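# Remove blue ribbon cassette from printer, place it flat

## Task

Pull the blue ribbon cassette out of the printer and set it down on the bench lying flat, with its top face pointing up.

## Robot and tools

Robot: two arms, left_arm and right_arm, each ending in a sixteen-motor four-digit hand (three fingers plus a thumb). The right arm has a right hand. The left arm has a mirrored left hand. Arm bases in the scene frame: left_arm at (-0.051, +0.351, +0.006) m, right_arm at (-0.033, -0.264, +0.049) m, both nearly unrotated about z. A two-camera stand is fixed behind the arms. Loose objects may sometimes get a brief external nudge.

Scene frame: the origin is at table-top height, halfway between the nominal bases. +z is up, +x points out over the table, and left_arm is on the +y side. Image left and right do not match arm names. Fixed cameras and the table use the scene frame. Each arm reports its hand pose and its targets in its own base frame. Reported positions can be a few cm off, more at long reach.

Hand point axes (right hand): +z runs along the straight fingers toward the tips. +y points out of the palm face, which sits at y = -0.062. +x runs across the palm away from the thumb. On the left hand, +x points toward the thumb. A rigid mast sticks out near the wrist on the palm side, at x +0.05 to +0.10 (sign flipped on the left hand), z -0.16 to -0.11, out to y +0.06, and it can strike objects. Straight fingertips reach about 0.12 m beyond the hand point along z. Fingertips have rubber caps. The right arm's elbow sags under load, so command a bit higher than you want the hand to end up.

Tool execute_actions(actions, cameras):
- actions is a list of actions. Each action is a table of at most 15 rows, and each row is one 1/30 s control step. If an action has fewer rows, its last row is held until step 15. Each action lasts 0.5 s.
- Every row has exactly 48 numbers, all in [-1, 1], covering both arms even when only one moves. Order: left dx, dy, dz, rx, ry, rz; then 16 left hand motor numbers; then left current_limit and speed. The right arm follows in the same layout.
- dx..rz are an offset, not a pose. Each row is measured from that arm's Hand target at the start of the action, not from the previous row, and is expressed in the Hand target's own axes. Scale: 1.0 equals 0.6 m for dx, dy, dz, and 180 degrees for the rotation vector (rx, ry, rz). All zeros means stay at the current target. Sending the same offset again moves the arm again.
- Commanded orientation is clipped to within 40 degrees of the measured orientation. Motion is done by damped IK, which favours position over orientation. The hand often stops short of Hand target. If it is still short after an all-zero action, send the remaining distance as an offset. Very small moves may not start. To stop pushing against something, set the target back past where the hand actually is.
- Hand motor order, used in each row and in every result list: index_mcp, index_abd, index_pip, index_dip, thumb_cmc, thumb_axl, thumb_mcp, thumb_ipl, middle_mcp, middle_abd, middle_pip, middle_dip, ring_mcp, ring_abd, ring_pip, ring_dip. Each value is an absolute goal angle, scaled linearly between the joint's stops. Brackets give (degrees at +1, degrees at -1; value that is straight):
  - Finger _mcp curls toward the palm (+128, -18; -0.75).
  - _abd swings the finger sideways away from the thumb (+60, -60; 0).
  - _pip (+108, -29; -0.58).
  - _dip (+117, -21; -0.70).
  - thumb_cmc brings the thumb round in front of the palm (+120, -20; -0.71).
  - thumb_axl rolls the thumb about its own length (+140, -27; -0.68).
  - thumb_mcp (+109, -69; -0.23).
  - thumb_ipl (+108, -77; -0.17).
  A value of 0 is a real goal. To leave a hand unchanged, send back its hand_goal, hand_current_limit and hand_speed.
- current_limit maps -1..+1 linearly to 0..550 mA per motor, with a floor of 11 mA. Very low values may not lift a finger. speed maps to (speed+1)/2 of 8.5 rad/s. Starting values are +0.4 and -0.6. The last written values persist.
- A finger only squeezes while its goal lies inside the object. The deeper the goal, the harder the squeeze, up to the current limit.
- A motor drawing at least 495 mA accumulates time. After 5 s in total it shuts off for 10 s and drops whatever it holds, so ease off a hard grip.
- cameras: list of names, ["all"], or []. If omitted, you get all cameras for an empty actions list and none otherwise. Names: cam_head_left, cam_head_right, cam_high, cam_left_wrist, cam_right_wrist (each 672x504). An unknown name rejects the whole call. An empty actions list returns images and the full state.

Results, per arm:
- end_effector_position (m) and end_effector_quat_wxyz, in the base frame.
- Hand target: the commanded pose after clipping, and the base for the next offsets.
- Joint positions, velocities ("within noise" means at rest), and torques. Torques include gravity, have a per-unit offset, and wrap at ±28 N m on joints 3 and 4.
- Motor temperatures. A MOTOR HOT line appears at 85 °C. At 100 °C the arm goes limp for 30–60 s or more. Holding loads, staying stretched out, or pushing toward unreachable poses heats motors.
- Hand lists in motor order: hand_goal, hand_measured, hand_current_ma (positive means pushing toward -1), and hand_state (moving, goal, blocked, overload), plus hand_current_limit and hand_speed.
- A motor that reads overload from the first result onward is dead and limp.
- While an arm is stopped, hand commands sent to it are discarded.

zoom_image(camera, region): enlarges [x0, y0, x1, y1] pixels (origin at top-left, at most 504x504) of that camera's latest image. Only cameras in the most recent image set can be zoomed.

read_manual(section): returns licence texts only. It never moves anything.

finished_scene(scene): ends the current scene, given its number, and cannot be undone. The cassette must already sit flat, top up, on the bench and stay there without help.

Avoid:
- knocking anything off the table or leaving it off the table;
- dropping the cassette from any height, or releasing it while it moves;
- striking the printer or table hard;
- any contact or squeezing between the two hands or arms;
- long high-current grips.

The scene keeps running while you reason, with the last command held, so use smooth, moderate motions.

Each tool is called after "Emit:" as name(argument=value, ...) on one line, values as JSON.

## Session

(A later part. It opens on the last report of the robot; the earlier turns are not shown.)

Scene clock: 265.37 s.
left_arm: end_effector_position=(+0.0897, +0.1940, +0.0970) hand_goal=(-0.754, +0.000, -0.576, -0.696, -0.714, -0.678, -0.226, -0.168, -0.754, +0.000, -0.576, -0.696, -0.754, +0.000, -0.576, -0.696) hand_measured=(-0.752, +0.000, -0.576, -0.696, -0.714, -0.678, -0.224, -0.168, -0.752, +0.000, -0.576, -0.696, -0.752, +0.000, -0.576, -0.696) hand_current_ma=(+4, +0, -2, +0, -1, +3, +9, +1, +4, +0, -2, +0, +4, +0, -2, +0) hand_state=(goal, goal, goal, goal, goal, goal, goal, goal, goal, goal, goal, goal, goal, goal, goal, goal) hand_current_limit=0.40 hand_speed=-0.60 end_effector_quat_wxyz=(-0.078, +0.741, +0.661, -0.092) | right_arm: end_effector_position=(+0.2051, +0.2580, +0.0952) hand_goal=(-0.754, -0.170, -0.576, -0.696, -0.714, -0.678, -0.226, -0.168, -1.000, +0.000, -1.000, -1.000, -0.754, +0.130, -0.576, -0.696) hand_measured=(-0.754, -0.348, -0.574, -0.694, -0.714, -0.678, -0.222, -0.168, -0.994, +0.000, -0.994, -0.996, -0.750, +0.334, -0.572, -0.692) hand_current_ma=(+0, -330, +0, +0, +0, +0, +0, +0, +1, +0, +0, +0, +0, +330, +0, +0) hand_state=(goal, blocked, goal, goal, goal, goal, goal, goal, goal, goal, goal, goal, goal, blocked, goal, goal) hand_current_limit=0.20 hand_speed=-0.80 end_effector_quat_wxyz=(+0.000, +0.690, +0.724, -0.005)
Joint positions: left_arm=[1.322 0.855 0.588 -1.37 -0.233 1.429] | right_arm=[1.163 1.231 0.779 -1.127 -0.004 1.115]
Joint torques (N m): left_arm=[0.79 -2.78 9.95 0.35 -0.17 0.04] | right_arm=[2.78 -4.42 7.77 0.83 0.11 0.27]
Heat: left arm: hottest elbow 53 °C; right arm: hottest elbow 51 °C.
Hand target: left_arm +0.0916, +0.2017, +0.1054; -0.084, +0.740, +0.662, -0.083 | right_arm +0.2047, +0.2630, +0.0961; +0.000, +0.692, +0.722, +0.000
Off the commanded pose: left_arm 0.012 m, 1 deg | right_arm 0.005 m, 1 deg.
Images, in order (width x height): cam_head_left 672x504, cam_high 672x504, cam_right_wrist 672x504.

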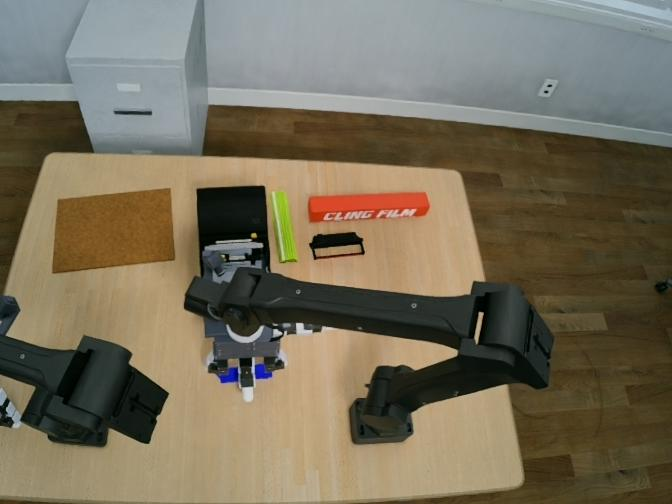

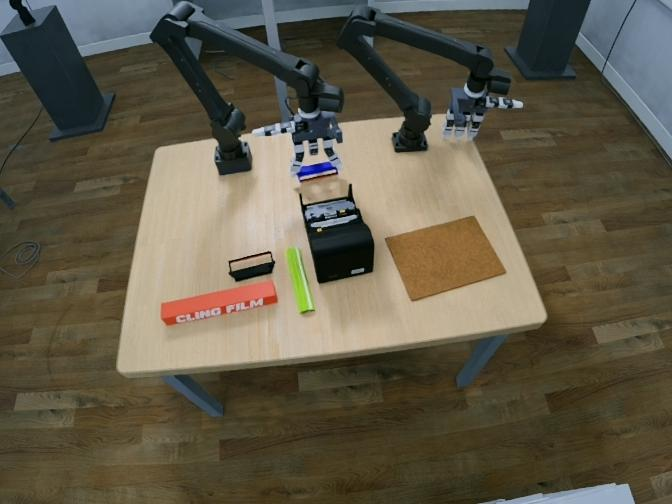

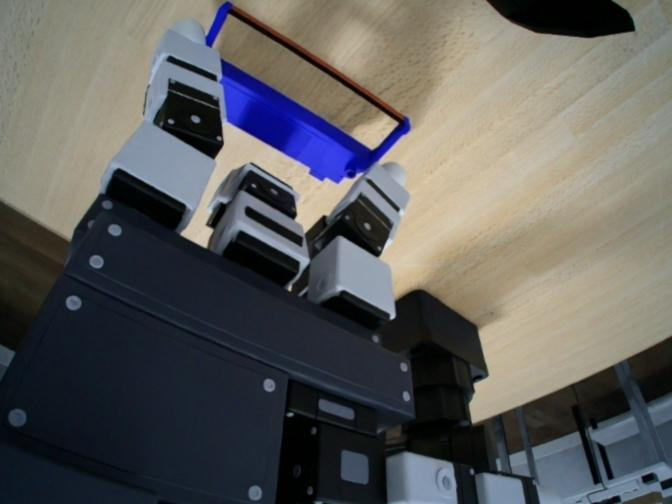

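Emit:
execute_actions(actions=[[[0,0,0,0,0,0,-0.754,0,-0.576,-0.696,-0.714,-0.678,-0.226,-0.168,-0.754,0,-0.576,-0.696,-0.754,0,-0.576,-0.696,0.4,-0.6,0,0,0.034,0,0,0,-0.754,-0.17,-0.576,-0.696,-0.714,-0.678,-0.226,-0.168,-1,0,-1,-1,-0.754,0.13,-0.576,-0.696,0.2,-0.8]],[[0,0,0,0,0,0,-0.754,0,-0.576,-0.696,-0.714,-0.678,-0.226,-0.168,-0.754,0,-0.576,-0.696,-0.754,0,-0.576,-0.696,0.4,-0.6,0,0,0.01,0,0,0,-0.754,-0.17,-0.576,-0.696,-0.714,-0.678,-0.226,-0.168,-1,0,-1,-1,-0.754,0.13,-0.576,-0.696,0.2,-0.8]]], cameras=[])

Emit:
execute_actions(actions=[[[0,0,0,0,0,0,-0.754,0,-0.576,-0.696,-0.714,-0.678,-0.226,-0.168,-0.754,0,-0.576,-0.696,-0.754,0,-0.576,-0.696,0.4,-0.6,0,0,0.01,0,0,0,-0.754,-0.17,-0.576,-0.696,-0.714,-0.678,-0.226,-0.168,-1,0,-1,-1,-0.754,0.13,-0.576,-0.696,0.2,-0.8]]], cameras=["cam_high"])

Emit:
zoom_image(camera="cam_high", region=[280, 130, 360, 200])

Scene clock: 287.27 s.
left_arm: end_effector_position=(+0.0897, +0.1940, +0.0970) hand_goal=(-0.754, +0.000, -0.576, -0.696, -0.714, -0.678, -0.226, -0.168, -0.754, +0.000, -0.576, -0.696, -0.754, +0.000, -0.576, -0.696) hand_measured=(-0.752, +0.000, -0.576, -0.696, -0.714, -0.678, -0.224, -0.168, -0.752, +0.000, -0.576, -0.696, -0.752, +0.000, -0.576, -0.696) hand_current_ma=(+4, +0, -2, +0, -1, +3, +9, +1, +4, +0, -2, +0, +4, +0, -2, +0) hand_state=(goal, goal, goal, goal, goal, goal, goal, goal, goal, goal, goal, goal, goal, goal, goal, goal) hand_current_limit=0.40 hand_speed=-0.60 end_effector_quat_wxyz=(-0.078, +0.741, +0.661, -0.092) | right_arm: end_effector_position=(+0.2065, +0.2611, +0.0730) hand_goal=(-0.754, -0.170, -0.576, -0.696, -0.714, -0.678, -0.226, -0.168, -1.000, +0.000, -1.000, -1.000, -0.754, +0.130, -0.576, -0.696) hand_measured=(-0.754, -0.348, -0.574, -0.694, -0.714, -0.678, -0.222, -0.168, -0.994, +0.000, -0.994, -0.996, -0.750, +0.334, -0.572, -0.692) hand_current_ma=(+0, -330, +0, +0, +0, +0, +0, +0, +1, +0, +0, +0, +0, +330, +0, +0) hand_state=(goal, blocked, goal, goal, goal, goal, goal, goal, goal, goal, goal, goal, goal, blocked, goal, goal) hand_current_limit=0.20 hand_speed=-0.80 end_effector_quat_wxyz=(-0.002, +0.690, +0.724, +0.001)
Joint positions: left_arm=[1.322 0.855 0.588 -1.37 -0.233 1.429] | right_arm=[1.163 1.266 0.742 -1.043 -0.004 1.115]
Joint torques (N m): left_arm=[0.91 -2.96 9.99 0.4 -0.19 0.04] | right_arm=[2.73 -4.19 7.04 0.88 0.11 0.27]
Heat: left arm: hottest elbow 53 °C; right arm: hottest elbow 51 °C.
Hand target: left_arm +0.0916, +0.2017, +0.1054; -0.084, +0.740, +0.662, -0.083 | right_arm +0.2048, +0.2631, +0.0698; +0.000, +0.692, +0.722, +0.000
Off the commanded pose: left_arm 0.012 m, 1 deg | right_arm 0.004 m, 0 deg.
No camera images: "cameras" was empty.

Scene clock: 287.97 s.
left_arm: end_effector_position=(+0.0897, +0.1940, +0.0970) hand_goal=(-0.754, +0.000, -0.576, -0.696, -0.714, -0.678, -0.226, -0.168, -0.754, +0.000, -0.576, -0.696, -0.754, +0.000, -0.576, -0.696) hand_measured=(-0.752, +0.000, -0.576, -0.696, -0.714, -0.678, -0.224, -0.168, -0.752, +0.000, -0.576, -0.696, -0.752, +0.000, -0.576, -0.696) hand_current_ma=(+4, +0, -2, +0, -1, +3, +9, +1, +4, +0, -2, +0, +4, +0, -2, +0) hand_state=(goal, goal, goal, goal, goal, goal, goal, goal, goal, goal, goal, goal, goal, goal, goal, goal) hand_current_limit=0.40 hand_speed=-0.60 end_effector_quat_wxyz=(-0.078, +0.741, +0.661, -0.092) | right_arm: end_effector_position=(+0.2072, +0.2619, +0.0704) hand_goal=(-0.754, -0.170, -0.576, -0.696, -0.714, -0.678, -0.226, -0.168, -1.000, +0.000, -1.000, -1.000, -0.754, +0.130, -0.576, -0.696) hand_measured=(-0.754, -0.348, -0.574, -0.694, -0.714, -0.678, -0.222, -0.168, -0.994, +0.000, -0.994, -0.996, -0.752, +0.334, -0.574, -0.694) hand_current_ma=(+0, -330, +0, +0, +0, +0, +0, +0, +1, +0, +0, +0, +0, +330, +0, +0) hand_state=(goal, blocked, goal, goal, goal, goal, goal, goal, goal, goal, goal, goal, goal, blocked, goal, goal) hand_current_limit=0.20 hand_speed=-0.80 end_effector_quat_wxyz=(-0.002, +0.690, +0.724, +0.003)
Joint positions: left_arm=[1.322 0.855 0.588 -1.37 -0.233 1.429] | right_arm=[1.163 1.271 0.737 -1.03 -0.002 1.115]
Joint torques (N m): left_arm=[0.79 -2.78 9.96 0.36 -0.18 0.05] | right_arm=[2.78 -3.72 6.61 1.14 0.05 0.26]
Heat: left arm: hottest elbow 53 °C; right arm: hottest elbow 51 °C.
Hand target: left_arm +0.0916, +0.2017, +0.1054; -0.084, +0.740, +0.662, -0.083 | right_arm +0.2048, +0.2631, +0.0638; +0.000, +0.692, +0.722, +0.000
Off the commanded pose: left_arm 0.012 m, 1 deg | right_arm 0.007 m, 0 deg.
Images, in order (width x height): cam_high 672x504.

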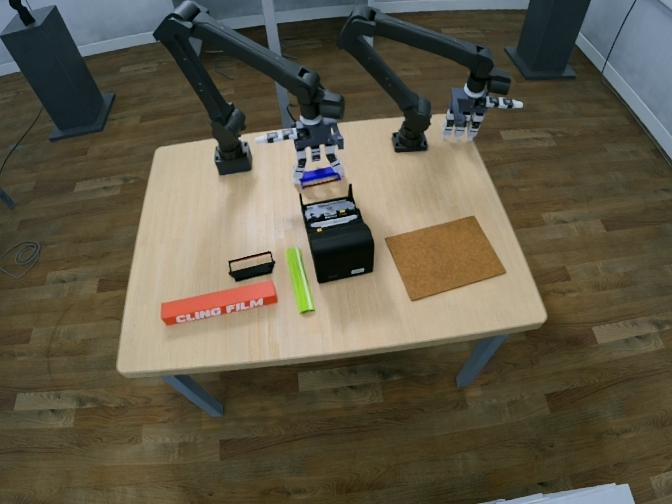

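Scaled by 6.300 from the camera's 672x504 image, which has a finer 960x720 frame.

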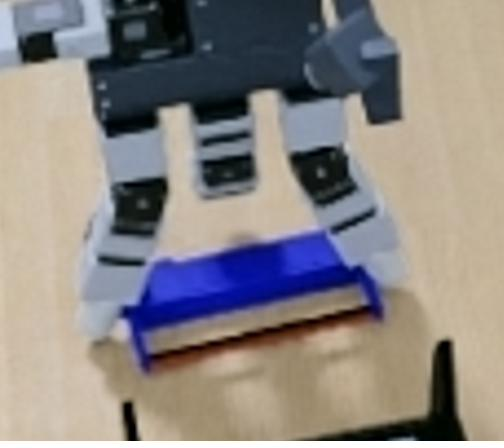

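Emit:
execute_actions(actions=[[[0,0,0,0,0,0,-0.754,0,-0.576,-0.696,-0.714,-0.678,-0.226,-0.168,-0.754,0,-0.576,-0.696,-0.754,0,-0.576,-0.696,0.4,-0.6,0,0,0.005,0,0,0,-0.754,-0.25,-0.576,-0.696,-0.714,-0.678,-0.226,-0.168,-1,0,-1,-1,-0.754,0.22,-0.576,-0.696,0.2,-0.9]],[[0,0,0,0,0,0,-0.754,0,-0.576,-0.696,-0.714,-0.678,-0.226,-0.168,-0.754,0,-0.576,-0.696,-0.754,0,-0.576,-0.696,0.4,-0.6,0,0,0,0,0,0,-0.754,-0.33,-0.576,-0.696,-0.714,-0.678,-0.226,-0.168,-1,0,-1,-1,-0.754,0.31,-0.576,-0.696,0.2,-0.9]],[[0,0,0,0,0,0,-0.754,0,-0.576,-0.696,-0.714,-0.678,-0.226,-0.168,-0.754,0,-0.576,-0.696,-0.754,0,-0.576,-0.696,0.4,-0.6,0,0,0,0,0,0,-0.754,-0.42,-0.576,-0.696,-0.714,-0.678,-0.226,-0.168,-1,0,-1,-1,-0.754,0.42,-0.576,-0.696,0.2,-0.85]],[[0,0,0,0,0,0,-0.754,0,-0.576,-0.696,-0.714,-0.678,-0.226,-0.168,-0.754,0,-0.576,-0.696,-0.754,0,-0.576,-0.696,0.4,-0.6,0,0,0,0,0,0,-0.754,-0.62,-0.576,-0.696,-0.714,-0.678,-0.226,-0.168,-1,0,-1,-1,-0.754,0.62,-0.576,-0.696,0.2,-0.7]]], cameras=["cam_high","cam_right_wrist"])

Emit:
zoom_image(camera="cam_high", region=[280, 130, 360, 200])

Scene clock: 311.83 s.
left_arm: end_effector_position=(+0.0897, +0.1940, +0.0970) hand_goal=(-0.754, +0.000, -0.576, -0.696, -0.714, -0.678, -0.226, -0.168, -0.754, +0.000, -0.576, -0.696, -0.754, +0.000, -0.576, -0.696) hand_measured=(-0.752, +0.000, -0.576, -0.696, -0.714, -0.678, -0.224, -0.168, -0.752, +0.000, -0.576, -0.696, -0.752, +0.000, -0.576, -0.696) hand_current_ma=(+4, +0, -2, +0, -1, +3, +9, +1, +4, +0, -2, +0, +4, +0, -2, +0) hand_state=(goal, goal, goal, goal, goal, goal, goal, goal, goal, goal, goal, goal, goal, goal, goal, goal) hand_current_limit=0.40 hand_speed=-0.60 end_effector_quat_wxyz=(-0.078, +0.741, +0.661, -0.092) | right_arm: end_effector_position=(+0.2072, +0.2614, +0.0648) hand_goal=(-0.754, -0.620, -0.576, -0.696, -0.714, -0.678, -0.226, -0.168, -1.000, +0.000, -1.000, -1.000, -0.754, +0.620, -0.576, -0.696) hand_measured=(-0.756, -0.612, -0.578, -0.696, -0.714, -0.678, -0.222, -0.168, -0.994, +0.000, -0.994, -0.996, -0.752, +0.610, -0.574, -0.694) hand_current_ma=(+0, +1, +0, +0, +0, +0, +0, +0, +1, +0, +0, +0, +0, -1, +0, +0) hand_state=(goal, goal, goal, goal, goal, goal, goal, goal, goal, goal, goal, goal, goal, goal, goal, goal) hand_current_limit=0.20 hand_speed=-0.70 end_effector_quat_wxyz=(-0.001, +0.691, +0.723, +0.002)
Joint positions: left_arm=[1.322 0.855 0.588 -1.37 -0.233 1.429] | right_arm=[1.163 1.281 0.729 -1.013 -0.001 1.117]
Joint torques (N m): left_arm=[0.73 -2.84 10 0.43 -0.17 0.06] | right_arm=[2.73 -4.19 6.86 0.88 0.03 0.25]
Heat: left arm: hottest elbow 53 °C; right arm: hottest elbow 49 °C.
Hand target: left_arm +0.0916, +0.2017, +0.1054; -0.084, +0.740, +0.662, -0.083 | right_arm +0.2048, +0.2631, +0.0608; +0.000, +0.692, +0.722, +0.000
Off the commanded pose: left_arm 0.012 m, 1 deg | right_arm 0.005 m, 0 deg.
Images, in order (width x height): cam_high 672x504, cam_right_wrist 672x504.

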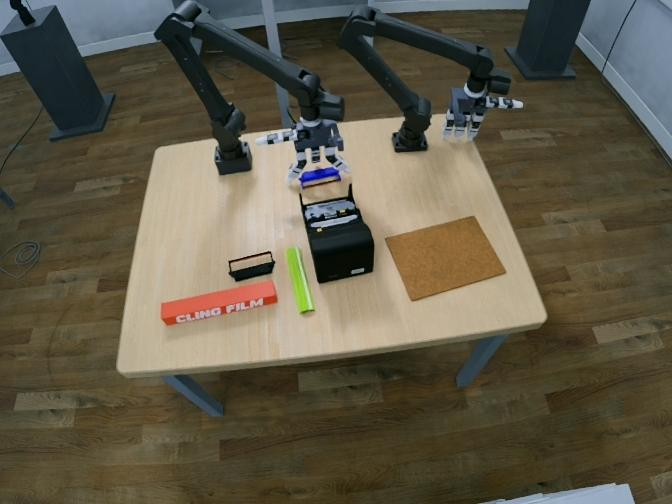

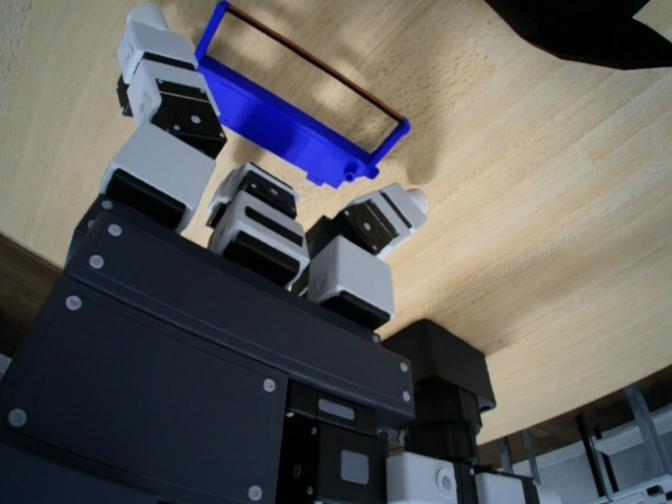

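Scaled by 6.300 from the camera's 672x504 image, which has a finer 960x720 frame.

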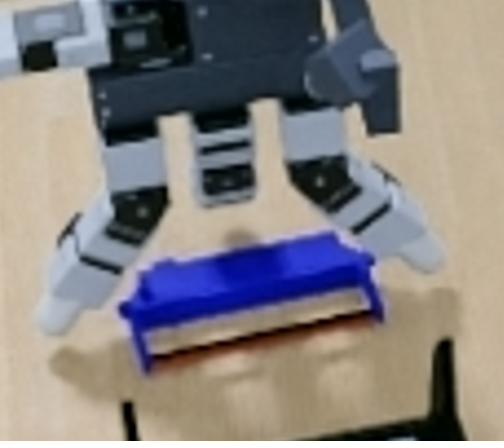

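Emit:
execute_actions(actions=[[[0,0,0,0,0,0,-0.754,0,-0.576,-0.696,-0.714,-0.678,-0.226,-0.168,-0.754,0,-0.576,-0.696,-0.754,0,-0.576,-0.696,0.4,-0.6,0.022,0.01,-0.08,0,0,0,-0.754,-0.62,-0.576,-0.696,-0.714,-0.678,-0.226,-0.168,-1,0,-1,-1,-0.754,0.62,-0.576,-0.696,0.2,-0.7]],[[0,0,0,0,0,0,-0.754,0,-0.576,-0.696,-0.714,-0.678,-0.226,-0.168,-0.754,0,-0.576,-0.696,-0.754,0,-0.576,-0.696,0.4,-0.6,0.01,0.01,-0.08,0,0,0,-0.754,-0.62,-0.576,-0.696,-0.714,-0.678,-0.226,-0.168,-1,0,-1,-1,-0.754,0.62,-0.576,-0.696,0.2,-0.7]],[[0,0,0,0,0,0,-0.754,0,-0.576,-0.696,-0.714,-0.678,-0.226,-0.168,-0.754,0,-0.576,-0.696,-0.754,0,-0.576,-0.696,0.4,-0.6,0,0.04,-0.12,0,0,0,-0.754,-0.62,-0.576,-0.696,-0.714,-0.678,-0.226,-0.168,-1,0,-1,-1,-0.754,0.62,-0.576,-0.696,0.2,-0.7]],[[0,0,0,0,0,0,-0.754,0,-0.576,-0.696,-0.714,-0.678,-0.226,-0.168,-0.754,0,-0.576,-0.696,-0.754,0,-0.576,-0.696,0.4,-0.6,-0.1,0.1,-0.08,0,0,0,-0.754,0,-0.576,-0.696,-0.714,-0.678,-0.226,-0.168,-0.754,0,-0.576,-0.696,-0.754,0,-0.576,-0.696,0.2,-0.6]]], cameras=["cam_high","cam_right_wrist","cam_head_left","cam_head_right"])

Emit:
zoom_image(camera="cam_high", region=[270, 130, 370, 210])

Emit:
zoom_image(camera="cam_head_left", region=[180, 320, 340, 440])

Scene clock: 337.50 s.
left_arm: end_effector_position=(+0.0897, +0.1940, +0.0970) hand_goal=(-0.754, +0.000, -0.576, -0.696, -0.714, -0.678, -0.226, -0.168, -0.754, +0.000, -0.576, -0.696, -0.754, +0.000, -0.576, -0.696) hand_measured=(-0.752, +0.000, -0.576, -0.696, -0.714, -0.678, -0.224, -0.168, -0.752, +0.000, -0.576, -0.696, -0.752, +0.000, -0.576, -0.696) hand_current_ma=(+4, +0, -2, +0, -1, +3, +9, +1, +4, +0, -2, +0, +4, +0, -2, +0) hand_state=(goal, goal, goal, goal, goal, goal, goal, goal, goal, goal, goal, goal, goal, goal, goal, goal) hand_current_limit=0.40 hand_speed=-0.60 end_effector_quat_wxyz=(-0.078, +0.741, +0.661, -0.092) | right_arm: end_effector_position=(+0.2912, +0.2172, +0.2562) hand_goal=(-0.754, +0.000, -0.576, -0.696, -0.714, -0.678, -0.226, -0.168, -0.754, +0.000, -0.576, -0.696, -0.754, +0.000, -0.576, -0.696) hand_measured=(-0.754, -0.002, -0.578, -0.696, -0.714, -0.678, -0.222, -0.168, -0.754, +0.000, -0.578, -0.698, -0.752, +0.004, -0.574, -0.694) hand_current_ma=(+0, +0, +0, +0, +0, +0, +0, +0, +0, +0, +0, +0, +0, +0, +0, +0) hand_state=(goal, goal, goal, goal, goal, goal, goal, goal, goal, goal, goal, goal, goal, goal, goal, goal) hand_current_limit=0.20 hand_speed=-0.60 end_effector_quat_wxyz=(+0.004, +0.694, +0.719, -0.019)
Joint positions: left_arm=[1.322 0.855 0.588 -1.37 -0.233 1.429] | right_arm=[0.861 1.182 1.177 -1.604 0.005 0.825]
Joint torques (N m): left_arm=[0.73 -2.78 9.99 0.34 -0.18 0.05] | right_arm=[1.03 -4.6 12.26 0.14 -0.09 -0.04]
Heat: left arm: hottest elbow 53 °C; right arm: hottest elbow 49 °C.
Hand target: left_arm +0.0916, +0.2017, +0.1054; -0.084, +0.740, +0.662, -0.083 | right_arm +0.3024, +0.2262, +0.2767; +0.000, +0.692, +0.722, +0.000
Off the commanded pose: left_arm 0.012 m, 1 deg | right_arm 0.025 m, 2 deg.
Images, in order (width x height): cam_head_left 672x504, cam_head_right 672x504, cam_high 672x504, cam_right_wrist 672x504.

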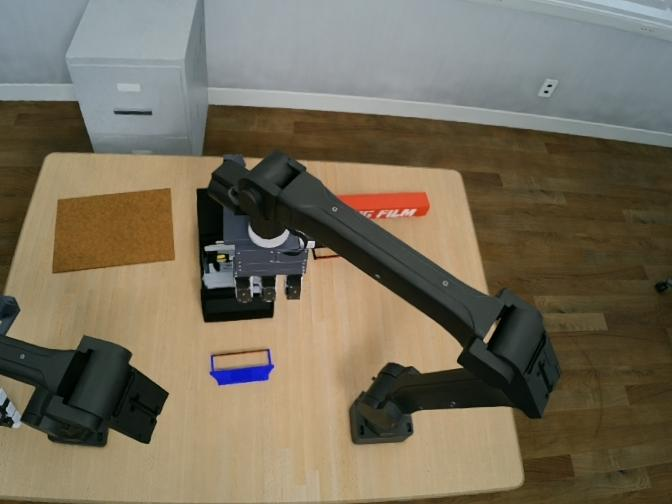

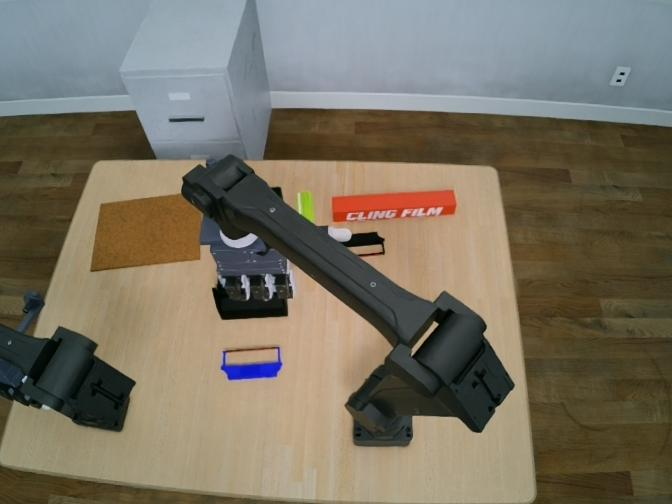

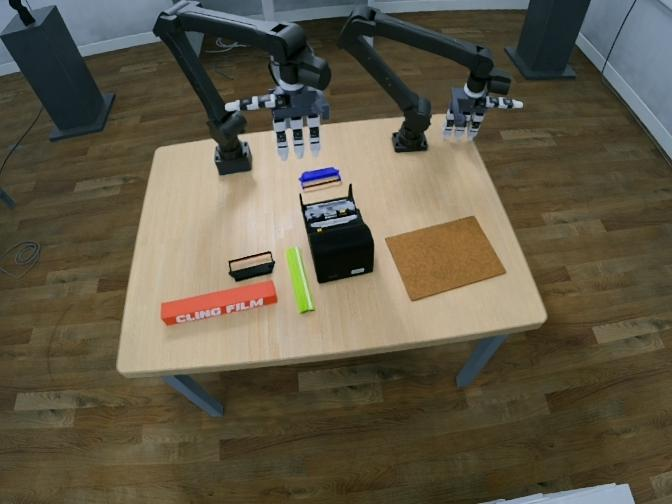

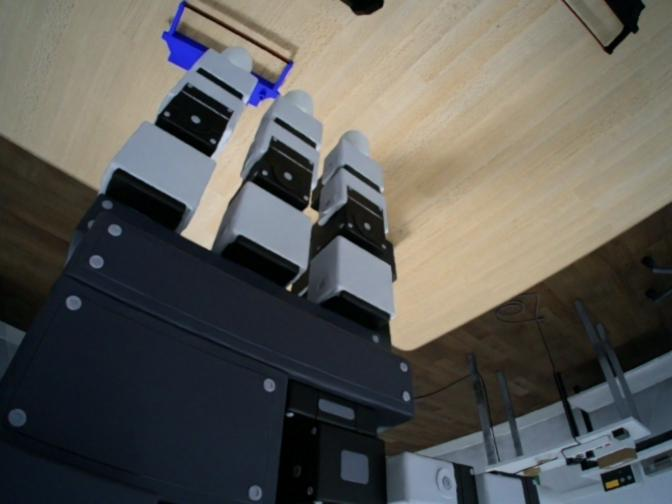

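Scaled by 5.040 from the camera's 672x504 image, which has a finer 960x720 frame.

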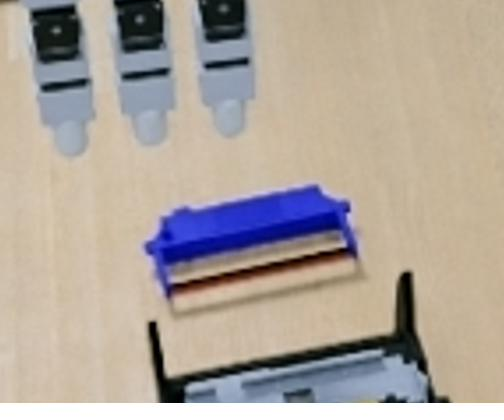

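Scaled by 3.150 from the camera's 672x504 image, which has a finer 960x720 frame.

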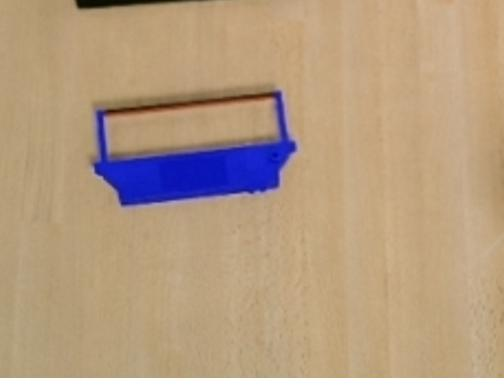

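Same resting state as in scene 1: the cassette is lying flat with the knob side up.

Emit:
finished_scene(scene=2)

The scene is finished: the task was done.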